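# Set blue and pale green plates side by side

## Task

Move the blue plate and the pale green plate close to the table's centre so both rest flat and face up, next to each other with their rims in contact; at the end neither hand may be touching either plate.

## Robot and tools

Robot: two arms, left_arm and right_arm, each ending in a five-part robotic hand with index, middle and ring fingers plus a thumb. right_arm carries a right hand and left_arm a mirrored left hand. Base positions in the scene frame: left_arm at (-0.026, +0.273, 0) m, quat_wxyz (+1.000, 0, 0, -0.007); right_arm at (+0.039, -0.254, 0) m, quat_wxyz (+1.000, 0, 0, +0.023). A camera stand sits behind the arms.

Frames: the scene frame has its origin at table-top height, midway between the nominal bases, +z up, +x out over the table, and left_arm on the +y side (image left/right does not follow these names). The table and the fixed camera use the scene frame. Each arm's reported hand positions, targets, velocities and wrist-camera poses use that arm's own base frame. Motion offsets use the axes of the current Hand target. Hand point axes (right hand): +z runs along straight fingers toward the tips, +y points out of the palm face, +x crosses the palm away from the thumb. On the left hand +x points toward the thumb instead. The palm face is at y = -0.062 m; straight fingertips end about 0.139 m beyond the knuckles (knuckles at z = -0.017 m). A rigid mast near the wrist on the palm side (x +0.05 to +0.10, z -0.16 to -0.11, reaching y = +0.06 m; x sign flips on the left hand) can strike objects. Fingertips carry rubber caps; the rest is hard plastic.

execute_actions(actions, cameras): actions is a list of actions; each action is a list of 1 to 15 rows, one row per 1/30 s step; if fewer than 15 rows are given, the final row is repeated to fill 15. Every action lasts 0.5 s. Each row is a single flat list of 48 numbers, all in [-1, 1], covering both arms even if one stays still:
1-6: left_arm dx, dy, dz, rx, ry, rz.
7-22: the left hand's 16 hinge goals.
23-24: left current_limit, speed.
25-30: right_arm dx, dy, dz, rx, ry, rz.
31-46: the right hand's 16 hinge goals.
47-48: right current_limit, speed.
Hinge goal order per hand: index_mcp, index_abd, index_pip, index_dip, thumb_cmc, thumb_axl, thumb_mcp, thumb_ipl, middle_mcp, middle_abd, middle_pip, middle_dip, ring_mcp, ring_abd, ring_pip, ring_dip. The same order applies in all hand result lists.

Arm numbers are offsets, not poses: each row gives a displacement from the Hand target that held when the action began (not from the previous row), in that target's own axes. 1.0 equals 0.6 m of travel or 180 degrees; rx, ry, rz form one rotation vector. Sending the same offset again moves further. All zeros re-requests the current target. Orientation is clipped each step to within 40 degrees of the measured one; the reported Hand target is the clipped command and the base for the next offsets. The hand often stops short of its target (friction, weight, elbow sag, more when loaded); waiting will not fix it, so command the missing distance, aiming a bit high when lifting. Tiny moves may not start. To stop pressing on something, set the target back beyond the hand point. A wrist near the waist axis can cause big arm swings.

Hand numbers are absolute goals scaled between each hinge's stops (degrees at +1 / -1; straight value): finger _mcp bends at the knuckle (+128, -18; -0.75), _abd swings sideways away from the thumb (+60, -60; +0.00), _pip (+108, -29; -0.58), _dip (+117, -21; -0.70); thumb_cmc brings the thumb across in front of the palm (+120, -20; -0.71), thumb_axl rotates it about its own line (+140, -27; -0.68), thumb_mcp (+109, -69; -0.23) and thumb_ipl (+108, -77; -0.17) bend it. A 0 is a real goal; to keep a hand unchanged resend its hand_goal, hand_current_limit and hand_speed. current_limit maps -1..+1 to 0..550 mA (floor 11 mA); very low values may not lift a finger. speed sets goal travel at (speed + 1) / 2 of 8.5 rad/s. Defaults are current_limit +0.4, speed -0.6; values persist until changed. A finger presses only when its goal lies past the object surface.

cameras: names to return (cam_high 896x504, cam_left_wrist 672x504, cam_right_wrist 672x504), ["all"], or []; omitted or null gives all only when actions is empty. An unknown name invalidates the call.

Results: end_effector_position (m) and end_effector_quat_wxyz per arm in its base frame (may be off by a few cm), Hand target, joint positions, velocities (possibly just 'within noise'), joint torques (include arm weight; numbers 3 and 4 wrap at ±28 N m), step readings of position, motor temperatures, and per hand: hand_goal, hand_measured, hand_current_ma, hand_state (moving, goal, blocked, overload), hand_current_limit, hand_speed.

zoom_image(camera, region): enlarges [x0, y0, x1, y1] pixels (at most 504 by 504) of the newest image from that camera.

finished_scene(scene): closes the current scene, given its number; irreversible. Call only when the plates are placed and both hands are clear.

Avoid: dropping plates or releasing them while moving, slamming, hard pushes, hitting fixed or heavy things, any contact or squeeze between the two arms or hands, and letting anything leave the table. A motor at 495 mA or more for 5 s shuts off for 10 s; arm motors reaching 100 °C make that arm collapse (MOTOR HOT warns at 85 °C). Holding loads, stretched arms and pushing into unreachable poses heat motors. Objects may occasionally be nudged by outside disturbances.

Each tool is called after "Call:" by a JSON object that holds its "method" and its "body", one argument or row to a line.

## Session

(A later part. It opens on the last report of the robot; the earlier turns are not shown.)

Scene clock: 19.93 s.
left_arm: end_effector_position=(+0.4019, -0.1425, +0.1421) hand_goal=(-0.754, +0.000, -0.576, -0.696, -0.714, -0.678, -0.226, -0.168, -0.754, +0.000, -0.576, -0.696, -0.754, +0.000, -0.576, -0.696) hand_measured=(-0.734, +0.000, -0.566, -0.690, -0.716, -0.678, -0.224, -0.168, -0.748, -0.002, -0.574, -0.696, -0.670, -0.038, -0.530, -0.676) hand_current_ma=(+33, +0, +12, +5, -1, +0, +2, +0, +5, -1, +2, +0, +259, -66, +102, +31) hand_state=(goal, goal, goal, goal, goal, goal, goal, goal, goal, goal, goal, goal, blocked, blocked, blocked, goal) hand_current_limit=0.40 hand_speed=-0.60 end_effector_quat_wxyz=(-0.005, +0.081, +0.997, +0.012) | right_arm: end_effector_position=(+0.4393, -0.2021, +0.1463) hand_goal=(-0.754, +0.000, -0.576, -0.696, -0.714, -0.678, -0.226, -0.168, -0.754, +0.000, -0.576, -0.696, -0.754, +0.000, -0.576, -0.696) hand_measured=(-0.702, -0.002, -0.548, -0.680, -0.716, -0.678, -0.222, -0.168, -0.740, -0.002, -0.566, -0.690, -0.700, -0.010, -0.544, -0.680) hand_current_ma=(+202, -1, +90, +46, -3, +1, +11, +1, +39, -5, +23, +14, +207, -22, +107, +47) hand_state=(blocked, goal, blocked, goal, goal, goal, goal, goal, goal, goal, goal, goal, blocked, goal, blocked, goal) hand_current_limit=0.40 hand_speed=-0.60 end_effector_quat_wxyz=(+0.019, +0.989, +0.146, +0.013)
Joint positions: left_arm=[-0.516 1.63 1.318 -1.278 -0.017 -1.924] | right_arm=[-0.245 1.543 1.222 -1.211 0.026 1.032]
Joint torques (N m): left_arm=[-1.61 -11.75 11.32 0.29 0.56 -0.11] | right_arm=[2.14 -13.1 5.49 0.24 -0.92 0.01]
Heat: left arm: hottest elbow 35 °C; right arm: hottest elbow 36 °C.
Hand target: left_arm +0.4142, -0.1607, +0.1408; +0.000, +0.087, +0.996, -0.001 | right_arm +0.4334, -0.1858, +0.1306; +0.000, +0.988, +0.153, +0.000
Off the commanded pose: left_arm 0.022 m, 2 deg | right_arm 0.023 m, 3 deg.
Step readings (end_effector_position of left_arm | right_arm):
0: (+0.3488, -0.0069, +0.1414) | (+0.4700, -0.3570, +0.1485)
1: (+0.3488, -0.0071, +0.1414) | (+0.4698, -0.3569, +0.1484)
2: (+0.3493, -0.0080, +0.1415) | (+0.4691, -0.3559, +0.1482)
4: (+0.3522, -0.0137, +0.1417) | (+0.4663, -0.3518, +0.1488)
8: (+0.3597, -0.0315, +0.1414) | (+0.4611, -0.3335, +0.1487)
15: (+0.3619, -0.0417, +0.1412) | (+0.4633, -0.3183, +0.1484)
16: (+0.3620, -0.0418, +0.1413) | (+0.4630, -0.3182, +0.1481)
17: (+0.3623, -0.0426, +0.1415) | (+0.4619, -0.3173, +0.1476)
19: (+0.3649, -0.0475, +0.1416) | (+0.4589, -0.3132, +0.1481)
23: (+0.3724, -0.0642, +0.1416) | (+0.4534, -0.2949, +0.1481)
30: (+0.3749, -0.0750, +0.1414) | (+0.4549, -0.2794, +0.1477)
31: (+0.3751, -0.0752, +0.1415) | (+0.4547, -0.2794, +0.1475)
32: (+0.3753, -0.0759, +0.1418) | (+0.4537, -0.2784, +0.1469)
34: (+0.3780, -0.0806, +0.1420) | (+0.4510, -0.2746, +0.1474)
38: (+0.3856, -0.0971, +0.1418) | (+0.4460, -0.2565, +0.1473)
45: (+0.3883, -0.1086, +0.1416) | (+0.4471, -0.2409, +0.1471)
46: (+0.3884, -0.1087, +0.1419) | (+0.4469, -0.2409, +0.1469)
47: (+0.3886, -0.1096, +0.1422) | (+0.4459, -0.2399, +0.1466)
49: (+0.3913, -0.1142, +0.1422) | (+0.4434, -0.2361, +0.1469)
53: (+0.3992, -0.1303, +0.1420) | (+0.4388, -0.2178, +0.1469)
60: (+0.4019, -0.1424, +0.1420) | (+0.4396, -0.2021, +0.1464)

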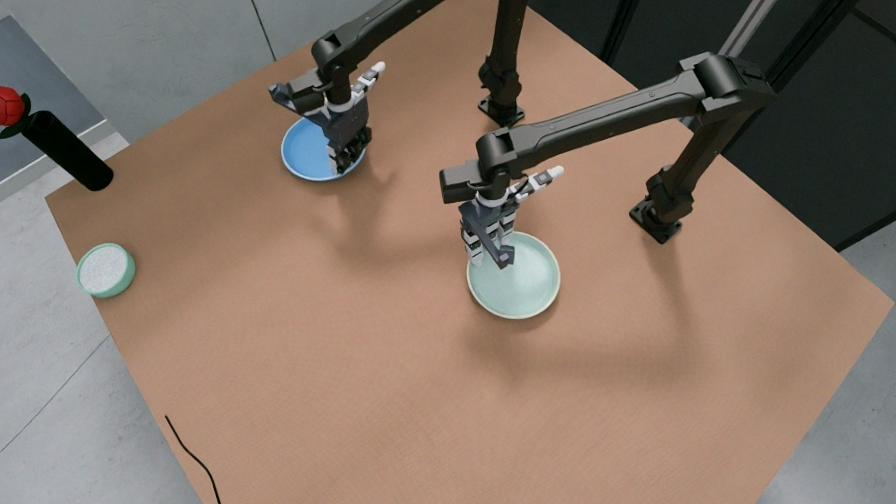

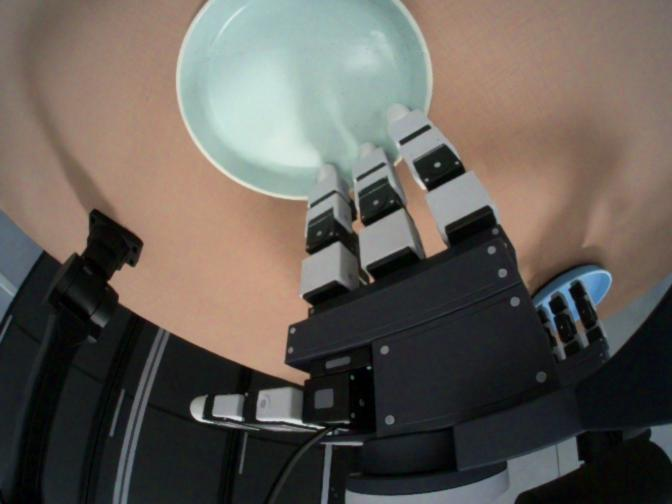

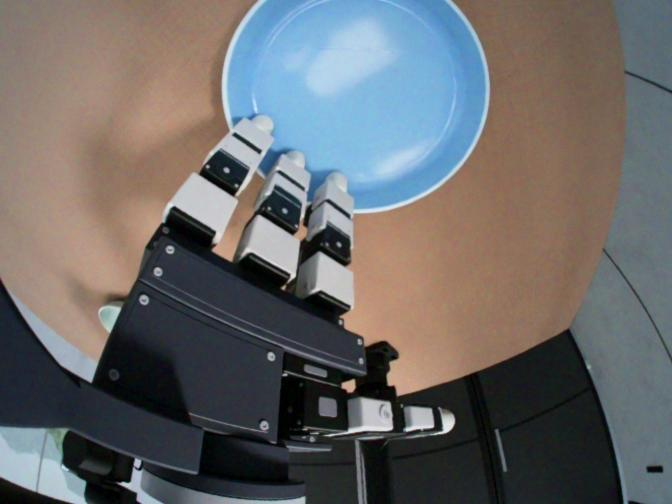

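Call:
{"method": "execute_actions", "body": {
  "actions": [
    [[-0.022,-0.055,0,0,0,0,-0.754,0,-0.576,-0.696,-0.714,-0.678,-0.226,-0.168,-0.754,0,-0.576,-0.696,-0.754,0,-0.576,-0.696,0.4,-0.6,0.0052,-0.065,-0.003,0,0,-0.0039,-0.754,0,-0.576,-0.696,-0.714,-0.678,-0.226,-0.168,-0.754,0,-0.576,-0.696,-0.754,0,-0.576,-0.696,0.4,-0.6]],
    [[0.008,0.036,-0.012,0,0,0,-0.754,0,-0.576,-0.696,-0.714,-0.678,-0.226,-0.168,-0.754,0,-0.576,-0.696,-0.754,0,-0.576,-0.696,0.4,-0.6,0.006,-0.065,0,0,0,-0.0039,-0.754,0,-0.576,-0.696,-0.714,-0.678,-0.226,-0.168,-0.754,0,-0.576,-0.696,-0.754,0,-0.576,-0.696,0.4,-0.6]],
    [[0.003,0.015,-0.025,0,0,0,-0.754,0,-0.576,-0.696,-0.714,-0.678,-0.226,-0.168,-0.754,0,-0.576,-0.696,-0.754,0,-0.576,-0.696,0.4,-0.6,0.0068,-0.065,0,0,0,-0.0039,-0.754,0,-0.576,-0.696,-0.714,-0.678,-0.226,-0.168,-0.754,0,-0.576,-0.696,-0.754,0,-0.576,-0.696,0.4,-0.6]],
    [[0.003,0.015,-0.06,0,0,0,-0.754,0,-0.576,-0.696,-0.714,-0.678,-0.226,-0.168,-0.754,0,-0.576,-0.696,-0.754,0,-0.576,-0.696,0.4,-0.6,0.0076,-0.064,0,0,0,-0.0039,-0.754,0,-0.576,-0.696,-0.714,-0.678,-0.226,-0.168,-0.754,0,-0.576,-0.696,-0.754,0,-0.576,-0.696,0.4,-0.6]],
    [[0,0,-0.08,0,0,0,-0.754,0,-0.576,-0.696,-0.714,-0.678,-0.226,-0.168,-0.754,0,-0.576,-0.696,-0.754,0,-0.576,-0.696,0.4,-0.6,0.0084,-0.064,0,0,0,-0.0039,-0.754,0,-0.576,-0.696,-0.714,-0.678,-0.226,-0.168,-0.754,0,-0.576,-0.696,-0.754,0,-0.576,-0.696,0.4,-0.6]]
  ],
  "cameras": ["all"]
}}

Scene clock: 23.47 s.
left_arm: end_effector_position=(+0.4099, -0.1533, +0.2295) hand_goal=(-0.754, +0.000, -0.576, -0.696, -0.714, -0.678, -0.226, -0.168, -0.754, +0.000, -0.576, -0.696, -0.754, +0.000, -0.576, -0.696) hand_measured=(-0.750, +0.000, -0.572, -0.694, -0.716, -0.678, -0.224, -0.168, -0.750, -0.002, -0.574, -0.696, -0.750, -0.002, -0.572, -0.694) hand_current_ma=(+4, +0, +3, +2, -1, +0, +3, +0, +4, -1, +2, +0, +4, -1, +2, +2) hand_state=(goal, goal, goal, goal, goal, goal, goal, goal, goal, goal, goal, goal, goal, goal, goal, goal) hand_current_limit=0.40 hand_speed=-0.60 end_effector_quat_wxyz=(-0.019, +0.088, +0.996, +0.010) | right_arm: end_effector_position=(+0.3999, -0.0072, +0.1444) hand_goal=(-0.754, +0.000, -0.576, -0.696, -0.714, -0.678, -0.226, -0.168, -0.754, +0.000, -0.576, -0.696, -0.754, +0.000, -0.576, -0.696) hand_measured=(-0.694, +0.000, -0.546, -0.680, -0.716, -0.678, -0.222, -0.168, -0.734, -0.002, -0.566, -0.690, -0.694, -0.010, -0.540, -0.678) hand_current_ma=(+234, +0, +97, +46, -2, +1, +11, +1, +61, -5, +29, +14, +236, -20, +121, +54) hand_state=(blocked, goal, blocked, goal, goal, goal, goal, goal, goal, goal, goal, goal, blocked, goal, blocked, goal) hand_current_limit=0.40 hand_speed=-0.60 end_effector_quat_wxyz=(+0.014, +0.984, +0.178, +0.016)
Joint positions: left_arm=[-0.523 1.629 1.55 -1.534 -0.002 -1.918] | right_arm=[0.216 1.418 1.083 -1.206 0.029 1.428]
Joint torques (N m): left_arm=[0.09 -15.5 11.69 -0.44 -0.05 -0.01] | right_arm=[2.08 -11.05 5.82 0.29 -1.03 0.05]
Heat: left arm: hottest elbow 35 °C; right arm: hottest elbow 36 °C.
Hand target: left_arm +0.4201, -0.1547, +0.2470; +0.000, +0.087, +0.996, -0.001 | right_arm +0.3898, +0.0040, +0.1324; +0.000, +0.983, +0.183, +0.000
Off the commanded pose: left_arm 0.020 m, 2 deg | right_arm 0.019 m, 2 deg.
Step readings (end_effector_position of left_arm | right_arm):
0: (+0.4019, -0.1425, +0.1421) | (+0.4392, -0.2021, +0.1463)
1: (+0.4019, -0.1425, +0.1422) | (+0.4390, -0.2020, +0.1464)
2: (+0.4023, -0.1433, +0.1424) | (+0.4379, -0.2011, +0.1458)
4: (+0.4041, -0.1476, +0.1425) | (+0.4355, -0.1970, +0.1463)
8: (+0.4093, -0.1634, +0.1425) | (+0.4316, -0.1781, +0.1462)
15: (+0.4105, -0.1764, +0.1423) | (+0.4322, -0.1624, +0.1460)
16: (+0.4106, -0.1764, +0.1424) | (+0.4319, -0.1623, +0.1458)
17: (+0.4105, -0.1764, +0.1424) | (+0.4310, -0.1614, +0.1456)
19: (+0.4108, -0.1756, +0.1424) | (+0.4282, -0.1575, +0.1460)
23: (+0.4118, -0.1725, +0.1421) | (+0.4244, -0.1390, +0.1459)
30: (+0.4125, -0.1704, +0.1421) | (+0.4240, -0.1232, +0.1454)
31: (+0.4125, -0.1703, +0.1421) | (+0.4238, -0.1232, +0.1454)
32: (+0.4124, -0.1698, +0.1423) | (+0.4229, -0.1224, +0.1450)
34: (+0.4121, -0.1674, +0.1432) | (+0.4206, -0.1186, +0.1457)
38: (+0.4118, -0.1636, +0.1442) | (+0.4170, -0.1000, +0.1455)
45: (+0.4122, -0.1611, +0.1445) | (+0.4159, -0.0841, +0.1450)
46: (+0.4120, -0.1608, +0.1447) | (+0.4158, -0.0841, +0.1450)
47: (+0.4108, -0.1598, +0.1456) | (+0.4150, -0.0833, +0.1448)
49: (+0.4078, -0.1563, +0.1499) | (+0.4129, -0.0799, +0.1453)
53: (+0.4053, -0.1535, +0.1643) | (+0.4100, -0.0617, +0.1453)
60: (+0.4091, -0.1531, +0.1816) | (+0.4080, -0.0458, +0.1446)
61: (+0.4093, -0.1530, +0.1822) | (+0.4078, -0.0456, +0.1446)
62: (+0.4084, -0.1524, +0.1843) | (+0.4075, -0.0448, +0.1448)
64: (+0.4061, -0.1511, +0.1927) | (+0.4059, -0.0415, +0.1452)
68: (+0.4086, -0.1525, +0.2141) | (+0.4030, -0.0234, +0.1450)
75: (+0.4110, -0.1539, +0.2292) | (+0.4003, -0.0072, +0.1444)

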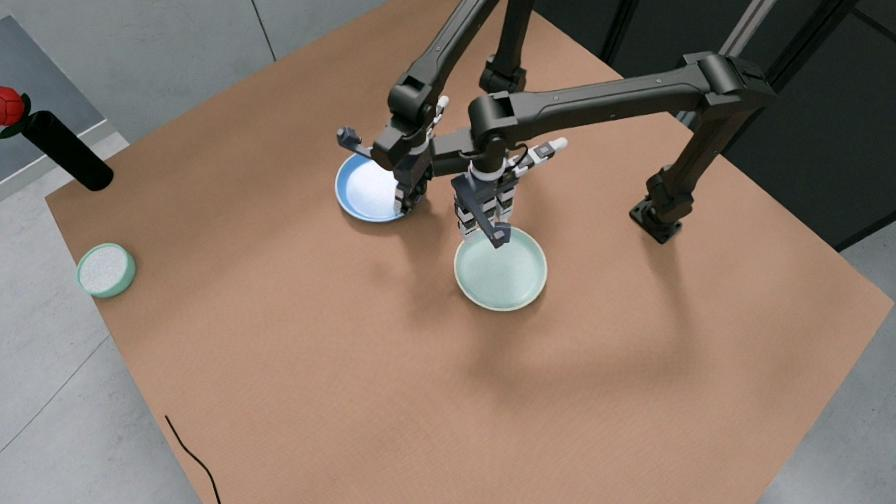

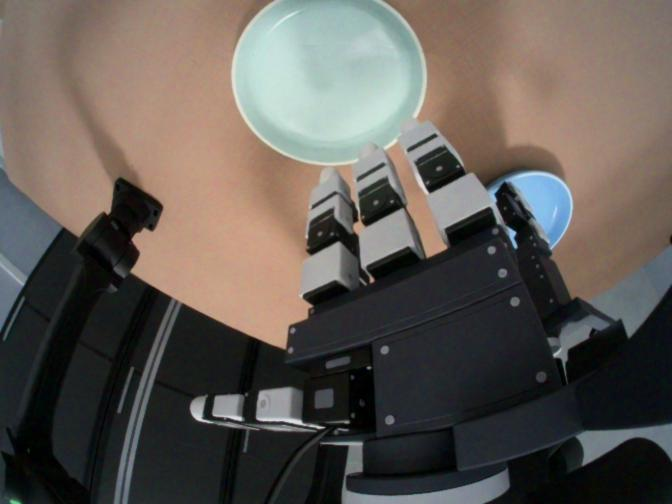

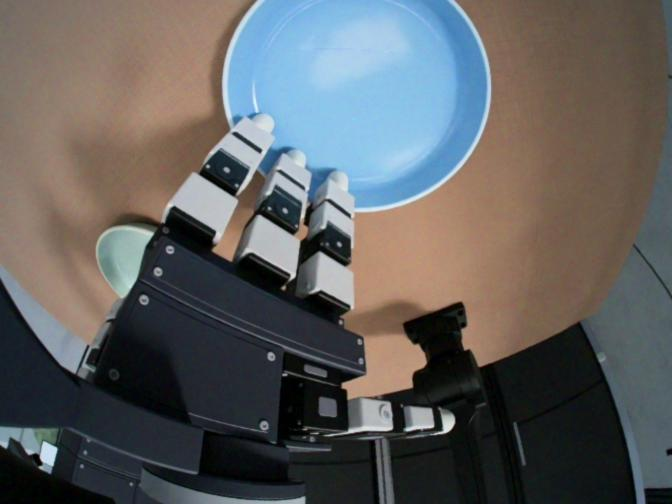

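Call:
{"method": "execute_actions", "body": {
  "actions": [
    [[0.0145,0.07,-0.04,0,0,0,-0.754,0,-0.576,-0.696,-0.714,-0.678,-0.226,-0.168,-0.754,0,-0.576,-0.696,-0.754,0,-0.576,-0.696,0.4,-0.6,0,0,0,0,0,0,-0.754,0,-0.576,-0.696,-0.714,-0.678,-0.226,-0.168,-0.754,0,-0.576,-0.696,-0.754,0,-0.576,-0.696,0.4,-0.6]],
    [[0.0145,0.082,-0.02,0,0,0,-0.754,0,-0.576,-0.696,-0.714,-0.678,-0.226,-0.168,-0.754,0,-0.576,-0.696,-0.754,0,-0.576,-0.696,0.4,-0.6,0,0,0,0,0,0,-0.754,0,-0.576,-0.696,-0.714,-0.678,-0.226,-0.168,-0.754,0,-0.576,-0.696,-0.754,0,-0.576,-0.696,0.4,-0.6]],
    [[0.0145,0.082,0,0,0,0,-0.754,0,-0.576,-0.696,-0.714,-0.678,-0.226,-0.168,-0.754,0,-0.576,-0.696,-0.754,0,-0.576,-0.696,0.4,-0.6,0.0072,-0.0646,0,0,0,-0.0039,-0.754,0,-0.576,-0.696,-0.714,-0.678,-0.226,-0.168,-0.754,0,-0.576,-0.696,-0.754,0,-0.576,-0.696,0.4,-0.6]],
    [[0.0145,0.082,0,0,0,0,-0.754,0,-0.576,-0.696,-0.714,-0.678,-0.226,-0.168,-0.754,0,-0.576,-0.696,-0.754,0,-0.576,-0.696,0.4,-0.6,0.008,-0.0646,0,0,0,-0.0039,-0.754,0,-0.576,-0.696,-0.714,-0.678,-0.226,-0.168,-0.754,0,-0.576,-0.696,-0.754,0,-0.576,-0.696,0.4,-0.6]],
    [[0.0145,0.082,0,0,0,0,-0.754,0,-0.576,-0.696,-0.714,-0.678,-0.226,-0.168,-0.754,0,-0.576,-0.696,-0.754,0,-0.576,-0.696,0.4,-0.6,0.0088,-0.0646,0,0,0,-0.0039,-0.754,0,-0.576,-0.696,-0.714,-0.678,-0.226,-0.168,-0.754,0,-0.576,-0.696,-0.754,0,-0.576,-0.696,0.4,-0.6]]
  ],
  "cameras": ["all"]
}}

Call:
{"method": "zoom_image", "body": {
  "camera": "cam_high",
  "region": [370, 140, 610, 320]
}}

Scene clock: 27.37 s.
left_arm: end_effector_position=(+0.4191, +0.0901, +0.2729) hand_goal=(-0.754, +0.000, -0.576, -0.696, -0.714, -0.678, -0.226, -0.168, -0.754, +0.000, -0.576, -0.696, -0.754, +0.000, -0.576, -0.696) hand_measured=(-0.752, +0.000, -0.574, -0.694, -0.716, -0.678, -0.224, -0.168, -0.752, -0.002, -0.574, -0.696, -0.752, -0.002, -0.574, -0.694) hand_current_ma=(+1, +0, +2, +2, -1, +0, +3, +0, +1, -1, +2, +0, +1, -1, +2, +2) hand_state=(goal, goal, goal, goal, goal, goal, goal, goal, goal, goal, goal, goal, goal, goal, goal, goal) hand_current_limit=0.40 hand_speed=-0.60 end_effector_quat_wxyz=(-0.012, +0.081, +0.997, -0.001) | right_arm: end_effector_position=(+0.3626, +0.1044, +0.1436) hand_goal=(-0.754, +0.000, -0.576, -0.696, -0.714, -0.678, -0.226, -0.168, -0.754, +0.000, -0.576, -0.696, -0.754, +0.000, -0.576, -0.696) hand_measured=(-0.682, +0.004, -0.540, -0.678, -0.716, -0.678, -0.222, -0.168, -0.730, -0.002, -0.562, -0.690, -0.700, -0.006, -0.540, -0.678) hand_current_ma=(+292, +9, +119, +52, -2, +1, +11, +1, +76, -3, +37, +15, +207, -13, +115, +55) hand_state=(blocked, goal, blocked, goal, goal, goal, goal, goal, blocked, goal, goal, goal, blocked, goal, blocked, goal) hand_current_limit=0.40 hand_speed=-0.60 end_effector_quat_wxyz=(+0.010, +0.980, +0.200, +0.019)
Joint positions: left_arm=[0.007 1.472 1.488 -1.611 -0.001 -1.402] | right_arm=[0.515 1.417 1.082 -1.206 0.03 1.682]
Joint torques (N m): left_arm=[-1.14 -14.27 8.69 -0.12 -0.13 0.01] | right_arm=[1.96 -8.53 8.13 0.24 -1.09 0.1]
Heat: left arm: hottest elbow 36 °C; right arm: hottest elbow 36 °C.
Hand target: left_arm +0.4186, +0.0879, +0.2826; +0.000, +0.087, +0.996, -0.001 | right_arm +0.3601, +0.1174, +0.1323; +0.000, +0.980, +0.201, +0.000
Off the commanded pose: left_arm 0.010 m, 2 deg | right_arm 0.017 m, 2 deg.
Step readings (end_effector_position of left_arm | right_arm):
0: (+0.4098, -0.1532, +0.2295) | (+0.3998, -0.0072, +0.1444)
1: (+0.4098, -0.1530, +0.2296) | (+0.3998, -0.0072, +0.1444)
2: (+0.4097, -0.1520, +0.2299) | (+0.3998, -0.0072, +0.1444)
4: (+0.4095, -0.1455, +0.2321) | (+0.3998, -0.0072, +0.1444)
8: (+0.4113, -0.1237, +0.2421) | (+0.3998, -0.0072, +0.1444)
15: (+0.4113, -0.1069, +0.2542) | (+0.3998, -0.0072, +0.1444)
16: (+0.4114, -0.1069, +0.2541) | (+0.3998, -0.0072, +0.1444)
17: (+0.4118, -0.1052, +0.2542) | (+0.3998, -0.0072, +0.1444)
19: (+0.4131, -0.1002, +0.2555) | (+0.3998, -0.0072, +0.1444)
23: (+0.4162, -0.0785, +0.2633) | (+0.3998, -0.0072, +0.1444)
30: (+0.4169, -0.0598, +0.2730) | (+0.3998, -0.0072, +0.1444)
31: (+0.4171, -0.0598, +0.2729) | (+0.3998, -0.0071, +0.1444)
32: (+0.4179, -0.0581, +0.2728) | (+0.3994, -0.0063, +0.1444)
34: (+0.4182, -0.0524, +0.2716) | (+0.3983, -0.0022, +0.1451)
38: (+0.4175, -0.0283, +0.2709) | (+0.3947, +0.0163, +0.1447)
45: (+0.4196, -0.0106, +0.2744) | (+0.3913, +0.0311, +0.1442)
46: (+0.4199, -0.0107, +0.2743) | (+0.3911, +0.0312, +0.1442)
47: (+0.4202, -0.0088, +0.2741) | (+0.3906, +0.0320, +0.1442)
49: (+0.4195, -0.0027, +0.2728) | (+0.3891, +0.0357, +0.1449)
53: (+0.4175, +0.0223, +0.2718) | (+0.3838, +0.0542, +0.1446)
60: (+0.4187, +0.0399, +0.2739) | (+0.3788, +0.0693, +0.1439)
61: (+0.4190, +0.0398, +0.2738) | (+0.3787, +0.0693, +0.1439)
62: (+0.4194, +0.0416, +0.2738) | (+0.3781, +0.0699, +0.1439)
64: (+0.4199, +0.0474, +0.2732) | (+0.3762, +0.0733, +0.1445)
68: (+0.4180, +0.0729, +0.2726) | (+0.3693, +0.0907, +0.1443)
75: (+0.4179, +0.0902, +0.2730) | (+0.3631, +0.1045, +0.1436)

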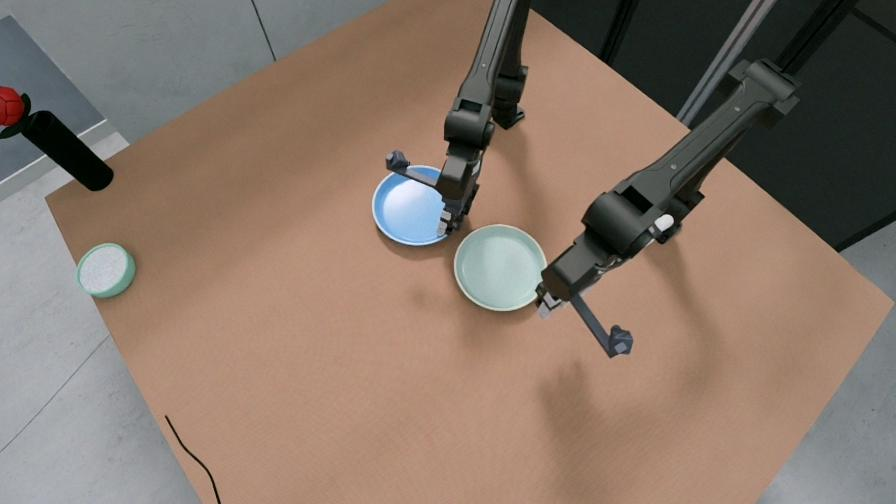

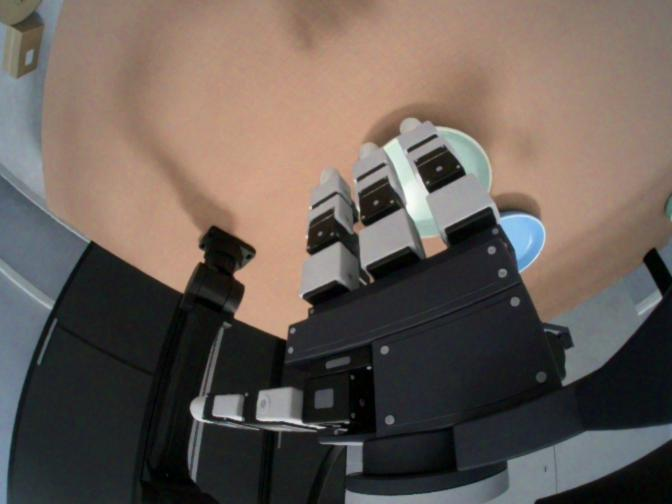

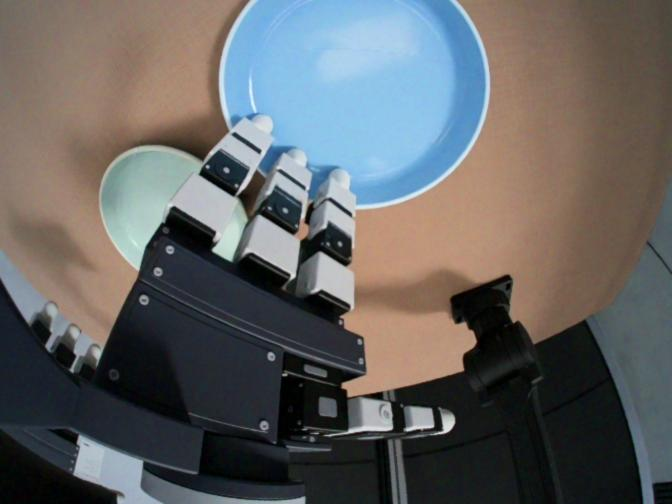

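Scaled by 2.100 from the camera's 896x504 image, which has a finer 1280x720 frame.

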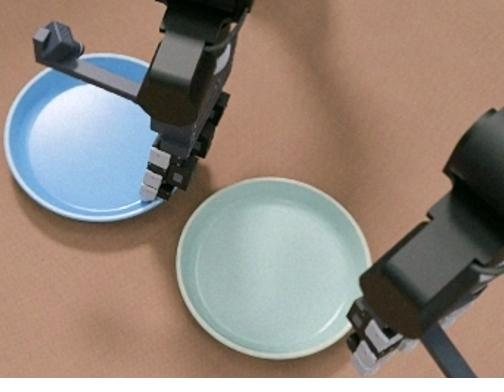

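Call:
{"method": "execute_actions", "body": {
  "actions": [
    [[0.0145,0.082,0,0,0,0,-0.754,0,-0.576,-0.696,-0.714,-0.678,-0.226,-0.168,-0.754,0,-0.576,-0.696,-0.754,0,-0.576,-0.696,0.4,-0.6,0.011,-0.054,0,0,0,0,-0.754,0,-0.576,-0.696,-0.714,-0.678,-0.226,-0.168,-0.754,0,-0.576,-0.696,-0.754,0,-0.576,-0.696,0.4,-0.6]]
  ],
  "cameras": ["cam_high"]
}}

Call:
{"method": "zoom_image", "body": {
  "camera": "cam_high",
  "region": [370, 140, 610, 320]
}}

Scene clock: 28.73 s.
left_arm: end_effector_position=(+0.4158, +0.1401, +0.2727) hand_goal=(-0.754, +0.000, -0.576, -0.696, -0.714, -0.678, -0.226, -0.168, -0.754, +0.000, -0.576, -0.696, -0.754, +0.000, -0.576, -0.696) hand_measured=(-0.752, +0.000, -0.574, -0.694, -0.716, -0.678, -0.224, -0.168, -0.752, -0.002, -0.574, -0.696, -0.752, -0.002, -0.574, -0.694) hand_current_ma=(+1, +0, +2, +2, -1, +0, +3, +0, +1, -1, +2, +0, +1, -1, +2, +2) hand_state=(goal, goal, goal, goal, goal, goal, goal, goal, goal, goal, goal, goal, goal, goal, goal, goal) hand_current_limit=0.40 hand_speed=-0.60 end_effector_quat_wxyz=(-0.012, +0.081, +0.997, -0.002) | right_arm: end_effector_position=(+0.3526, +0.1313, +0.1435) hand_goal=(-0.754, +0.000, -0.576, -0.696, -0.714, -0.678, -0.226, -0.168, -0.754, +0.000, -0.576, -0.696, -0.754, +0.000, -0.576, -0.696) hand_measured=(-0.678, +0.006, -0.538, -0.676, -0.716, -0.678, -0.222, -0.168, -0.730, -0.002, -0.562, -0.690, -0.700, -0.006, -0.542, -0.678) hand_current_ma=(+314, +12, +128, +57, -2, +1, +11, +1, +82, -2, +40, +16, +209, -10, +114, +55) hand_state=(blocked, goal, blocked, goal, goal, goal, goal, goal, blocked, goal, goal, goal, blocked, goal, blocked, goal) hand_current_limit=0.40 hand_speed=-0.60 end_effector_quat_wxyz=(+0.011, +0.980, +0.196, +0.018)
Joint positions: left_arm=[0.124 1.472 1.488 -1.611 -0.001 -1.286] | right_arm=[0.585 1.435 1.1 -1.21 0.033 1.761]
Joint torques (N m): left_arm=[-0.97 -13.63 9.24 -0.21 -0.15 0.01] | right_arm=[2.37 -7.94 9.1 0.31 -1.23 0.09]
Heat: left arm: hottest elbow 36 °C; right arm: hottest elbow 36 °C.
Hand target: left_arm +0.4186, +0.1379, +0.2825; +0.000, +0.087, +0.996, -0.001 | right_arm +0.3534, +0.1498, +0.1322; +0.000, +0.980, +0.201, +0.000
Off the commanded pose: left_arm 0.010 m, 2 deg | right_arm 0.022 m, 2 deg.
Step readings (end_effector_position of left_arm | right_arm):
0: (+0.4191, +0.0901, +0.2729) | (+0.3626, +0.1044, +0.1436)
1: (+0.4193, +0.0901, +0.2729) | (+0.3625, +0.1044, +0.1436)
2: (+0.4194, +0.0921, +0.2729) | (+0.3620, +0.1049, +0.1434)
4: (+0.4200, +0.0978, +0.2726) | (+0.3608, +0.1074, +0.1439)
8: (+0.4168, +0.1232, +0.2727) | (+0.3568, +0.1199, +0.1439)
15: (+0.4148, +0.1400, +0.2727) | (+0.3529, +0.1313, +0.1435)
Images, in order (width x height): cam_high 896x504.

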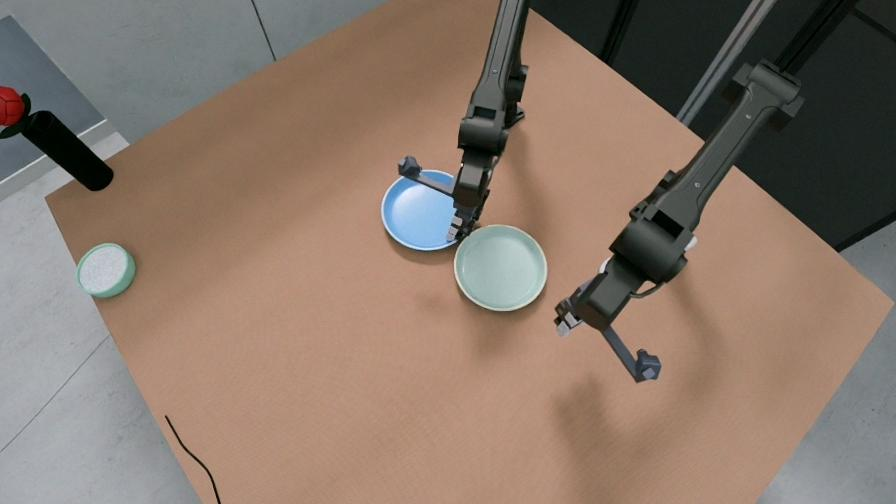

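Scaled by 2.100 from the camera's 896x504 image, which has a finer 1280x720 frame.

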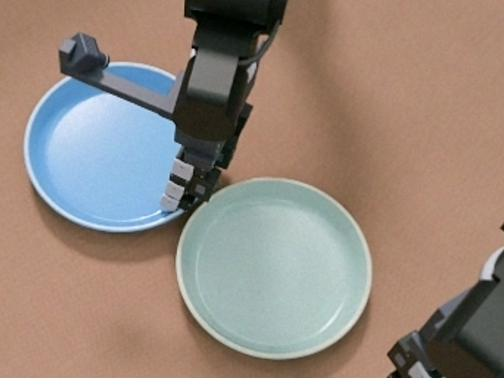

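Call:
{"method": "execute_actions", "body": {
  "actions": [
    [[0,0,0,0,0,0,-0.754,0,-0.576,-0.696,-0.714,-0.678,-0.226,-0.168,-0.754,0,-0.576,-0.696,-0.754,0,-0.576,-0.696,0.4,-0.6,0.006,-0.033,0,0,0,0,-0.754,0,-0.576,-0.696,-0.714,-0.678,-0.226,-0.168,-0.754,0,-0.576,-0.696,-0.754,0,-0.576,-0.696,0.4,-0.6]]
  ],
  "cameras": ["cam_high"]
}}

Call:
{"method": "zoom_image", "body": {
  "camera": "cam_high",
  "region": [370, 140, 610, 320]
}}

Scene clock: 29.77 s.
left_arm: end_effector_position=(+0.4159, +0.1401, +0.2727) hand_goal=(-0.754, +0.000, -0.576, -0.696, -0.714, -0.678, -0.226, -0.168, -0.754, +0.000, -0.576, -0.696, -0.754, +0.000, -0.576, -0.696) hand_measured=(-0.752, +0.000, -0.574, -0.694, -0.716, -0.678, -0.224, -0.168, -0.752, -0.002, -0.574, -0.696, -0.752, -0.002, -0.574, -0.694) hand_current_ma=(+1, +0, +2, +2, -1, +0, +3, +0, +1, -1, +2, +0, +1, -1, +2, +2) hand_state=(goal, goal, goal, goal, goal, goal, goal, goal, goal, goal, goal, goal, goal, goal, goal, goal) hand_current_limit=0.40 hand_speed=-0.60 end_effector_quat_wxyz=(-0.012, +0.081, +0.997, -0.002) | right_arm: end_effector_position=(+0.3500, +0.1436, +0.1442) hand_goal=(-0.754, +0.000, -0.576, -0.696, -0.714, -0.678, -0.226, -0.168, -0.754, +0.000, -0.576, -0.696, -0.754, +0.000, -0.576, -0.696) hand_measured=(-0.678, +0.004, -0.538, -0.676, -0.716, -0.678, -0.222, -0.168, -0.726, -0.002, -0.558, -0.688, -0.690, -0.006, -0.538, -0.676) hand_current_ma=(+314, +8, +128, +60, -2, +1, +11, +1, +96, -3, +49, +20, +248, -13, +129, +58) hand_state=(blocked, goal, blocked, goal, goal, goal, goal, goal, blocked, goal, goal, goal, blocked, goal, blocked, goal) hand_current_limit=0.40 hand_speed=-0.60 end_effector_quat_wxyz=(+0.015, +0.982, +0.189, +0.018)
Joint positions: left_arm=[0.124 1.472 1.488 -1.611 -0.001 -1.285] | right_arm=[0.616 1.453 1.118 -1.216 0.042 1.806]
Joint torques (N m): left_arm=[-1.38 -13.33 9.26 -0.14 -0.13 0.01] | right_arm=[3.37 -8.18 9.28 0.42 -1.59 0.09]
Heat: left arm: hottest elbow 36 °C; right arm: hottest elbow 36 °C.
Hand target: left_arm +0.4186, +0.1379, +0.2825; +0.000, +0.087, +0.996, -0.001 | right_arm +0.3489, +0.1694, +0.1323; +0.000, +0.980, +0.201, +0.000
Off the commanded pose: left_arm 0.010 m, 2 deg | right_arm 0.028 m, 3 deg.
Step readings (end_effector_position of left_arm | right_arm):
0: (+0.4159, +0.1401, +0.2727) | (+0.3526, +0.1313, +0.1435)
1: (+0.4159, +0.1401, +0.2727) | (+0.3527, +0.1314, +0.1436)
2: (+0.4159, +0.1401, +0.2727) | (+0.3526, +0.1317, +0.1436)
4: (+0.4159, +0.1401, +0.2727) | (+0.3522, +0.1343, +0.1437)
8: (+0.4159, +0.1401, +0.2727) | (+0.3508, +0.1422, +0.1439)
15: (+0.4159, +0.1401, +0.2727) | (+0.3500, +0.1436, +0.1442)
Images, in order (width x height): cam_high 896x504.

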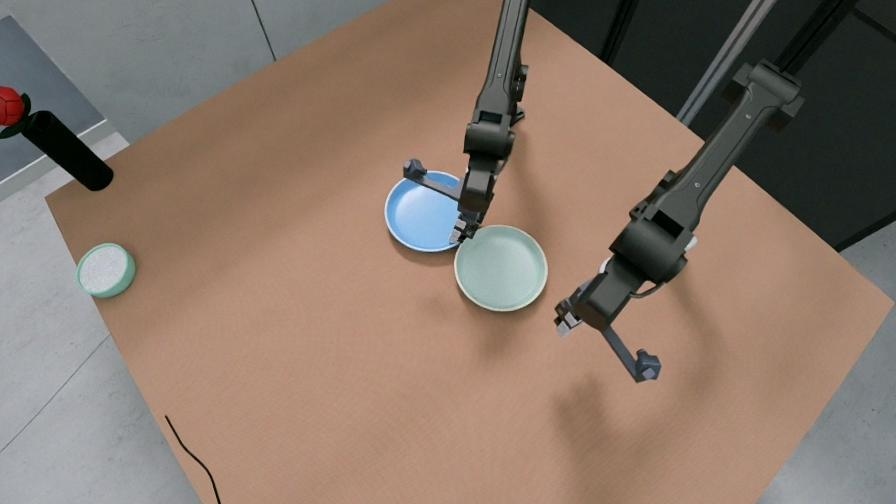

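Scaled by 2.100 from the camera's 896x504 image, which has a finer 1280x720 frame.

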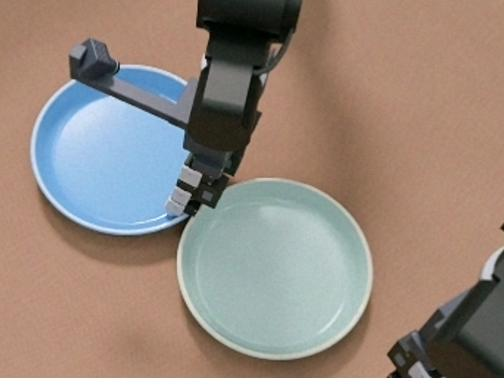

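Call:
{"method": "execute_actions", "body": {
  "actions": [
    [[0,0,0,0,0,0,-0.754,0,-0.576,-0.696,-0.714,-0.678,-0.226,-0.168,-0.754,0,-0.576,-0.696,-0.754,0,-0.576,-0.696,0.4,-0.6,0.005,-0.025,0,0,0,0,-0.754,0,-0.576,-0.696,-0.714,-0.678,-0.226,-0.168,-0.754,0,-0.576,-0.696,-0.754,0,-0.576,-0.696,0.4,-0.6]]
  ],
  "cameras": ["all"]
}}

Call:
{"method": "zoom_image", "body": {
  "camera": "cam_high",
  "region": [370, 140, 610, 320]
}}

Call:
{"method": "zoom_image", "body": {
  "camera": "cam_right_wrist",
  "region": [80, 80, 380, 300]
}}

Scene clock: 31.30 s.
left_arm: end_effector_position=(+0.4159, +0.1401, +0.2727) hand_goal=(-0.754, +0.000, -0.576, -0.696, -0.714, -0.678, -0.226, -0.168, -0.754, +0.000, -0.576, -0.696, -0.754, +0.000, -0.576, -0.696) hand_measured=(-0.752, +0.000, -0.574, -0.694, -0.716, -0.678, -0.224, -0.168, -0.752, -0.002, -0.574, -0.696, -0.752, -0.002, -0.574, -0.694) hand_current_ma=(+1, +0, +2, +2, -1, +0, +3, +0, +1, -1, +2, +0, +1, -1, +2, +2) hand_state=(goal, goal, goal, goal, goal, goal, goal, goal, goal, goal, goal, goal, goal, goal, goal, goal) hand_current_limit=0.40 hand_speed=-0.60 end_effector_quat_wxyz=(-0.012, +0.081, +0.997, -0.002) | right_arm: end_effector_position=(+0.3474, +0.1537, +0.1446) hand_goal=(-0.754, +0.000, -0.576, -0.696, -0.714, -0.678, -0.226, -0.168, -0.754, +0.000, -0.576, -0.696, -0.754, +0.000, -0.576, -0.696) hand_measured=(-0.674, +0.004, -0.536, -0.674, -0.716, -0.678, -0.222, -0.168, -0.720, -0.002, -0.554, -0.686, -0.680, -0.008, -0.530, -0.672) hand_current_ma=(+329, +7, +136, +64, -2, +1, +11, +1, +123, -5, +64, +27, +296, -17, +155, +71) hand_state=(blocked, goal, blocked, blocked, goal, goal, goal, goal, blocked, goal, blocked, goal, blocked, goal, blocked, blocked) hand_current_limit=0.40 hand_speed=-0.60 end_effector_quat_wxyz=(+0.019, +0.983, +0.183, +0.017)
Joint positions: left_arm=[0.124 1.472 1.488 -1.611 -0.001 -1.285] | right_arm=[0.641 1.469 1.135 -1.223 0.049 1.843]
Joint torques (N m): left_arm=[-1.2 -13.22 9.28 -0.09 -0.14 -0.01] | right_arm=[3.9 -8.35 9.43 0.57 -1.88 0.02]
Heat: left arm: hottest elbow 36 °C; right arm: hottest elbow 36 °C.
Hand target: left_arm +0.4186, +0.1379, +0.2825; +0.000, +0.087, +0.996, -0.001 | right_arm +0.3457, +0.1844, +0.1322; +0.000, +0.980, +0.201, +0.000
Off the commanded pose: left_arm 0.010 m, 2 deg | right_arm 0.033 m, 3 deg.
Step readings (end_effector_position of left_arm | right_arm):
0: (+0.4159, +0.1401, +0.2727) | (+0.3500, +0.1436, +0.1442)
1: (+0.4159, +0.1401, +0.2727) | (+0.3499, +0.1436, +0.1442)
2: (+0.4159, +0.1401, +0.2727) | (+0.3499, +0.1440, +0.1443)
4: (+0.4159, +0.1401, +0.2727) | (+0.3496, +0.1453, +0.1446)
8: (+0.4159, +0.1401, +0.2727) | (+0.3489, +0.1506, +0.1447)
15: (+0.4159, +0.1401, +0.2727) | (+0.3475, +0.1538, +0.1448)

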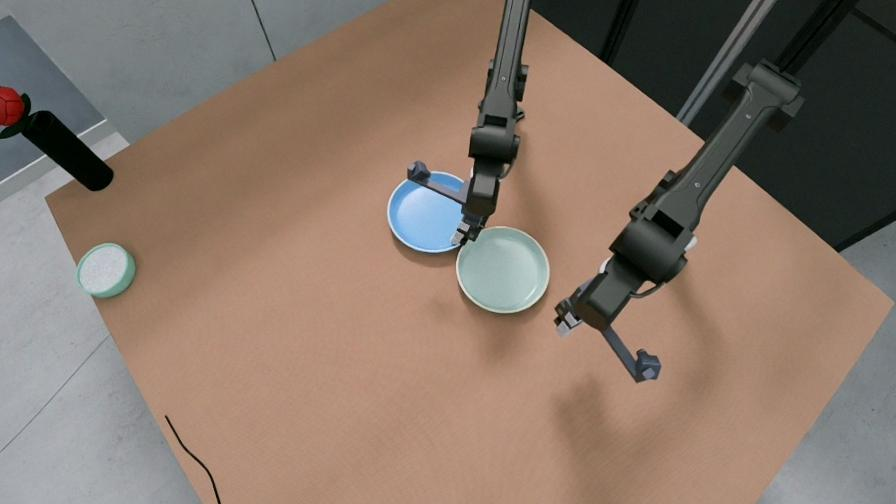

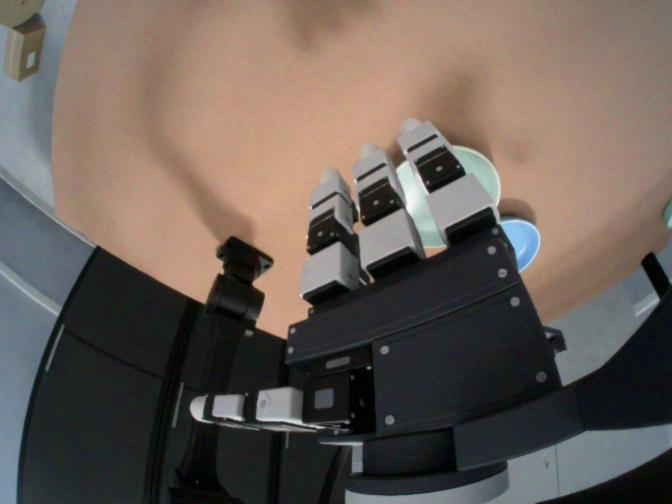

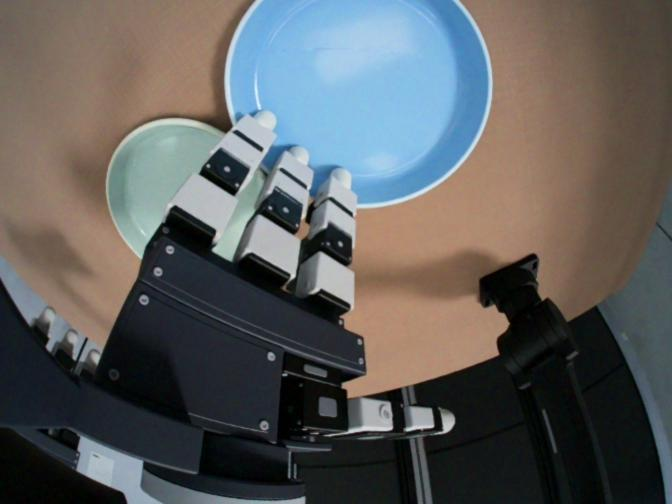

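Scaled by 2.100 from the camera's 896x504 image, which has a finer 1280x720 frame.

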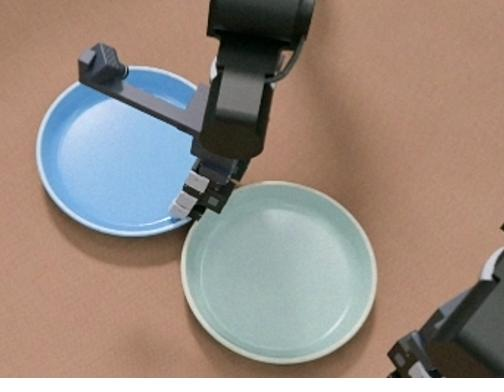

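Scaled by 1.680 from the camera's 672x504 image, which has a finer 960x720 frame.

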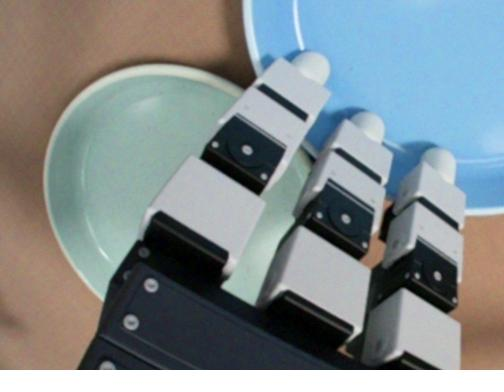

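Call:
{"method": "execute_actions", "body": {
  "actions": [
    [[0,0,0,0,0,0,-0.754,0,-0.576,-0.696,-0.714,-0.678,-0.226,-0.168,-0.754,0,-0.576,-0.696,-0.754,0,-0.576,-0.696,0.4,-0.6,0,0.04,-0.012,0,0,0,-0.754,0,-0.576,-0.696,-0.714,-0.678,-0.226,-0.168,-0.754,0,-0.576,-0.696,-0.754,0,-0.576,-0.696,0.4,-0.6]],
    [[0,0,0,0,0,0,-0.754,0,-0.576,-0.696,-0.714,-0.678,-0.226,-0.168,-0.754,0,-0.576,-0.696,-0.754,0,-0.576,-0.696,0.4,-0.6,0,0.015,-0.025,0,0,0,-0.754,0,-0.576,-0.696,-0.714,-0.678,-0.226,-0.168,-0.754,0,-0.576,-0.696,-0.754,0,-0.576,-0.696,0.4,-0.6]],
    [[0,0,0,0,0,0,-0.754,0,-0.576,-0.696,-0.714,-0.678,-0.226,-0.168,-0.754,0,-0.576,-0.696,-0.754,0,-0.576,-0.696,0.4,-0.6,0,0.015,-0.06,0,0,0,-0.754,0,-0.576,-0.696,-0.714,-0.678,-0.226,-0.168,-0.754,0,-0.576,-0.696,-0.754,0,-0.576,-0.696,0.4,-0.6]],
    [[0,0,0,0,0,0,-0.754,0,-0.576,-0.696,-0.714,-0.678,-0.226,-0.168,-0.754,0,-0.576,-0.696,-0.754,0,-0.576,-0.696,0.4,-0.6,0,0,-0.09,0,0,0,-0.754,0,-0.576,-0.696,-0.714,-0.678,-0.226,-0.168,-0.754,0,-0.576,-0.696,-0.754,0,-0.576,-0.696,0.4,-0.6]],
    [[0,0,0,0,0,0,-0.754,0,-0.576,-0.696,-0.714,-0.678,-0.226,-0.168,-0.754,0,-0.576,-0.696,-0.754,0,-0.576,-0.696,0.4,-0.6,-0.05,0.05,-0.06,0,0,0,-0.754,0,-0.576,-0.696,-0.714,-0.678,-0.226,-0.168,-0.754,0,-0.576,-0.696,-0.754,0,-0.576,-0.696,0.4,-0.6]]
  ],
  "cameras": ["all"]
}}

Call:
{"method": "zoom_image", "body": {
  "camera": "cam_high",
  "region": [370, 140, 610, 320]
}}

Call:
{"method": "zoom_image", "body": {
  "camera": "cam_high",
  "region": [435, 210, 495, 260]
}}

Call:
{"method": "zoom_image", "body": {
  "camera": "cam_right_wrist",
  "region": [80, 80, 380, 300]
}}

Scene clock: 35.03 s.
left_arm: end_effector_position=(+0.4159, +0.1401, +0.2727) hand_goal=(-0.754, +0.000, -0.576, -0.696, -0.714, -0.678, -0.226, -0.168, -0.754, +0.000, -0.576, -0.696, -0.754, +0.000, -0.576, -0.696) hand_measured=(-0.752, +0.000, -0.574, -0.694, -0.716, -0.678, -0.224, -0.168, -0.752, -0.002, -0.574, -0.696, -0.752, -0.002, -0.574, -0.694) hand_current_ma=(+1, +0, +2, +2, -1, +0, +3, +0, +1, -1, +2, +0, +1, -1, +2, +2) hand_state=(goal, goal, goal, goal, goal, goal, goal, goal, goal, goal, goal, goal, goal, goal, goal, goal) hand_current_limit=0.40 hand_speed=-0.60 end_effector_quat_wxyz=(-0.012, +0.081, +0.997, -0.002) | right_arm: end_effector_position=(+0.3378, +0.1027, +0.2654) hand_goal=(-0.754, +0.000, -0.576, -0.696, -0.714, -0.678, -0.226, -0.168, -0.754, +0.000, -0.576, -0.696, -0.754, +0.000, -0.576, -0.696) hand_measured=(-0.750, +0.002, -0.574, -0.694, -0.716, -0.678, -0.222, -0.168, -0.750, +0.000, -0.574, -0.694, -0.750, +0.002, -0.572, -0.694) hand_current_ma=(+8, +5, +5, +5, -2, +1, +11, +1, +7, +0, +6, +6, +7, +3, +6, +6) hand_state=(goal, goal, goal, goal, goal, goal, goal, goal, goal, goal, goal, goal, goal, goal, goal, goal) hand_current_limit=0.40 hand_speed=-0.60 end_effector_quat_wxyz=(+0.007, +0.980, +0.198, -0.013)
Joint positions: left_arm=[0.124 1.472 1.488 -1.611 -0.001 -1.285] | right_arm=[0.531 1.343 1.334 -1.592 0.004 1.704]
Joint torques (N m): left_arm=[-1.08 -13.45 9.39 -0.17 -0.13 0.01] | right_arm=[0.26 -10.64 10.95 -0.23 -0.04 -0.12]
Heat: left arm: hottest elbow 36 °C; right arm: hottest elbow 36 °C.
Hand target: left_arm +0.4186, +0.1379, +0.2825; +0.000, +0.087, +0.996, -0.001 | right_arm +0.3464, +0.1065, +0.2804; +0.000, +0.980, +0.201, +0.000
Off the commanded pose: left_arm 0.010 m, 2 deg | right_arm 0.018 m, 2 deg.
Step readings (end_effector_position of left_arm | right_arm):
0: (+0.4159, +0.1401, +0.2727) | (+0.3473, +0.1537, +0.1446)
1: (+0.4159, +0.1401, +0.2727) | (+0.3473, +0.1537, +0.1446)
2: (+0.4159, +0.1401, +0.2727) | (+0.3472, +0.1536, +0.1447)
4: (+0.4159, +0.1401, +0.2727) | (+0.3480, +0.1528, +0.1446)
8: (+0.4159, +0.1401, +0.2727) | (+0.3496, +0.1507, +0.1440)
15: (+0.4159, +0.1401, +0.2727) | (+0.3506, +0.1503, +0.1440)
16: (+0.4159, +0.1401, +0.2727) | (+0.3507, +0.1501, +0.1440)
17: (+0.4159, +0.1401, +0.2727) | (+0.3509, +0.1499, +0.1446)
19: (+0.4159, +0.1401, +0.2727) | (+0.3511, +0.1485, +0.1456)
23: (+0.4159, +0.1401, +0.2727) | (+0.3518, +0.1449, +0.1465)
30: (+0.4159, +0.1401, +0.2727) | (+0.3519, +0.1443, +0.1470)
31: (+0.4159, +0.1401, +0.2727) | (+0.3520, +0.1443, +0.1473)
32: (+0.4159, +0.1401, +0.2727) | (+0.3517, +0.1438, +0.1489)
34: (+0.4159, +0.1401, +0.2727) | (+0.3501, +0.1421, +0.1542)
38: (+0.4159, +0.1401, +0.2727) | (+0.3508, +0.1414, +0.1650)
45: (+0.4159, +0.1401, +0.2727) | (+0.3506, +0.1413, +0.1697)
46: (+0.4159, +0.1401, +0.2727) | (+0.3503, +0.1411, +0.1701)
47: (+0.4159, +0.1401, +0.2727) | (+0.3495, +0.1405, +0.1725)
49: (+0.4159, +0.1401, +0.2727) | (+0.3475, +0.1391, +0.1821)
53: (+0.4159, +0.1401, +0.2727) | (+0.3507, +0.1413, +0.2087)
60: (+0.4159, +0.1401, +0.2727) | (+0.3537, +0.1433, +0.2300)
61: (+0.4159, +0.1401, +0.2727) | (+0.3533, +0.1428, +0.2302)
62: (+0.4159, +0.1401, +0.2727) | (+0.3524, +0.1404, +0.2307)
64: (+0.4159, +0.1401, +0.2727) | (+0.3487, +0.1337, +0.2342)
68: (+0.4159, +0.1401, +0.2727) | (+0.3424, +0.1150, +0.2495)
75: (+0.4159, +0.1401, +0.2727) | (+0.3374, +0.1028, +0.2654)

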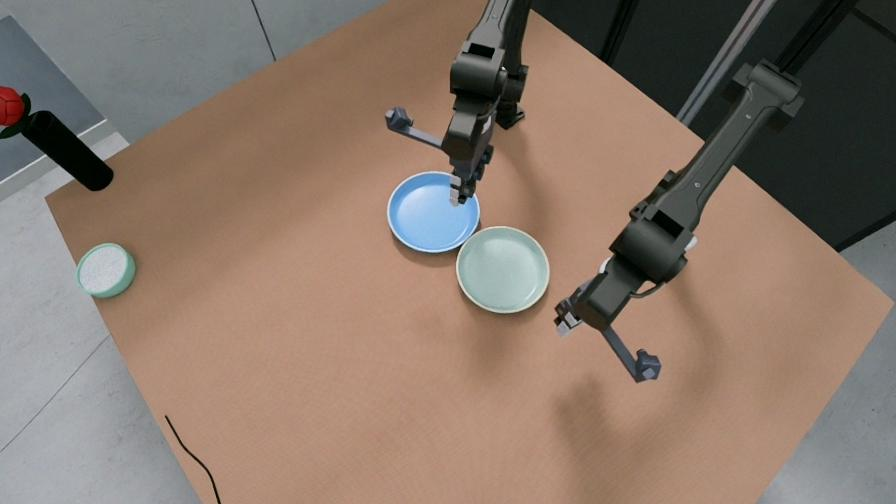

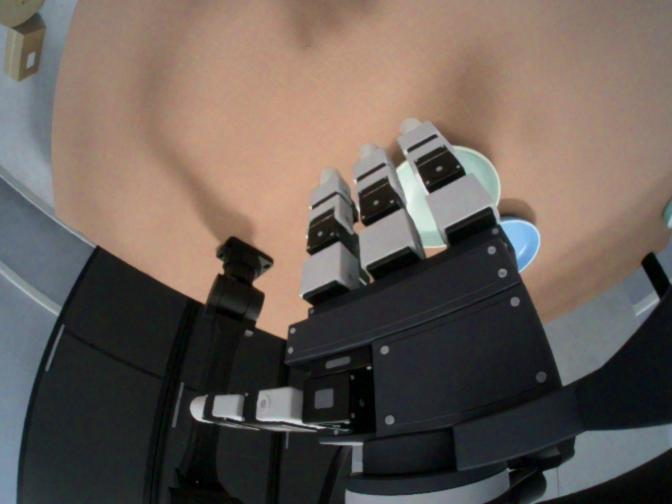

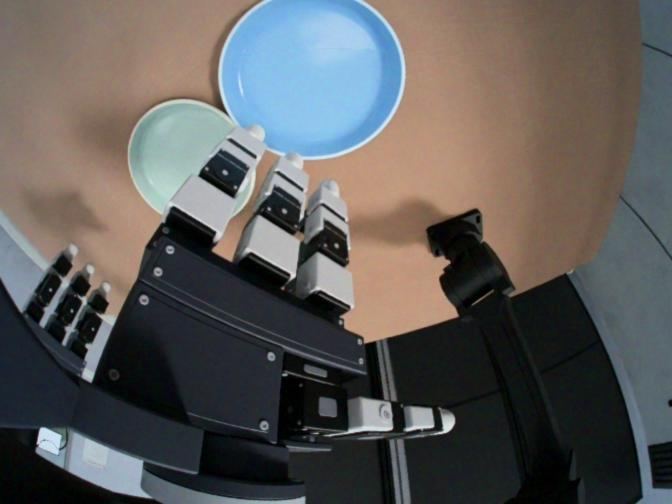

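Scaled by 2.100 from the camera's 896x504 image, which has a finer 1280x720 frame.

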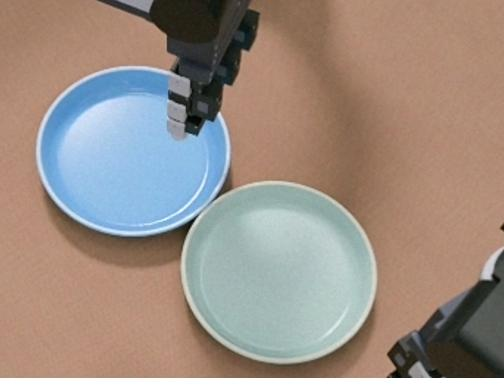

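Scaled by 8.400 from the camera's 896x504 image, which has a finer 1280x720 frame.

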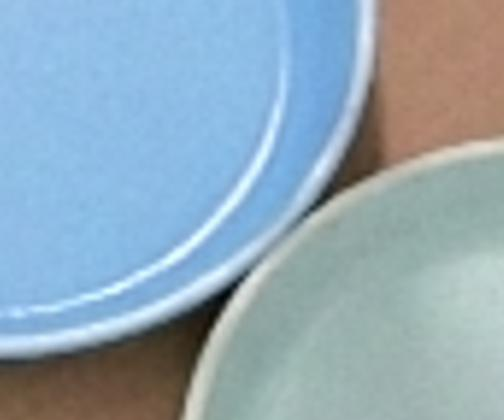

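Scaled by 1.680 from the camera's 672x504 image, which has a finer 960x720 frame.

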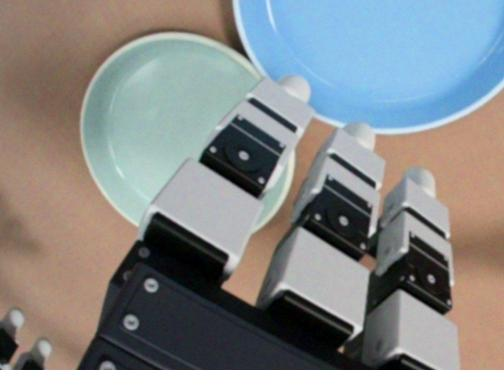

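Call:
{"method": "finished_scene", "body": {
  "scene": 2
}}

The scene is finished: the task was done.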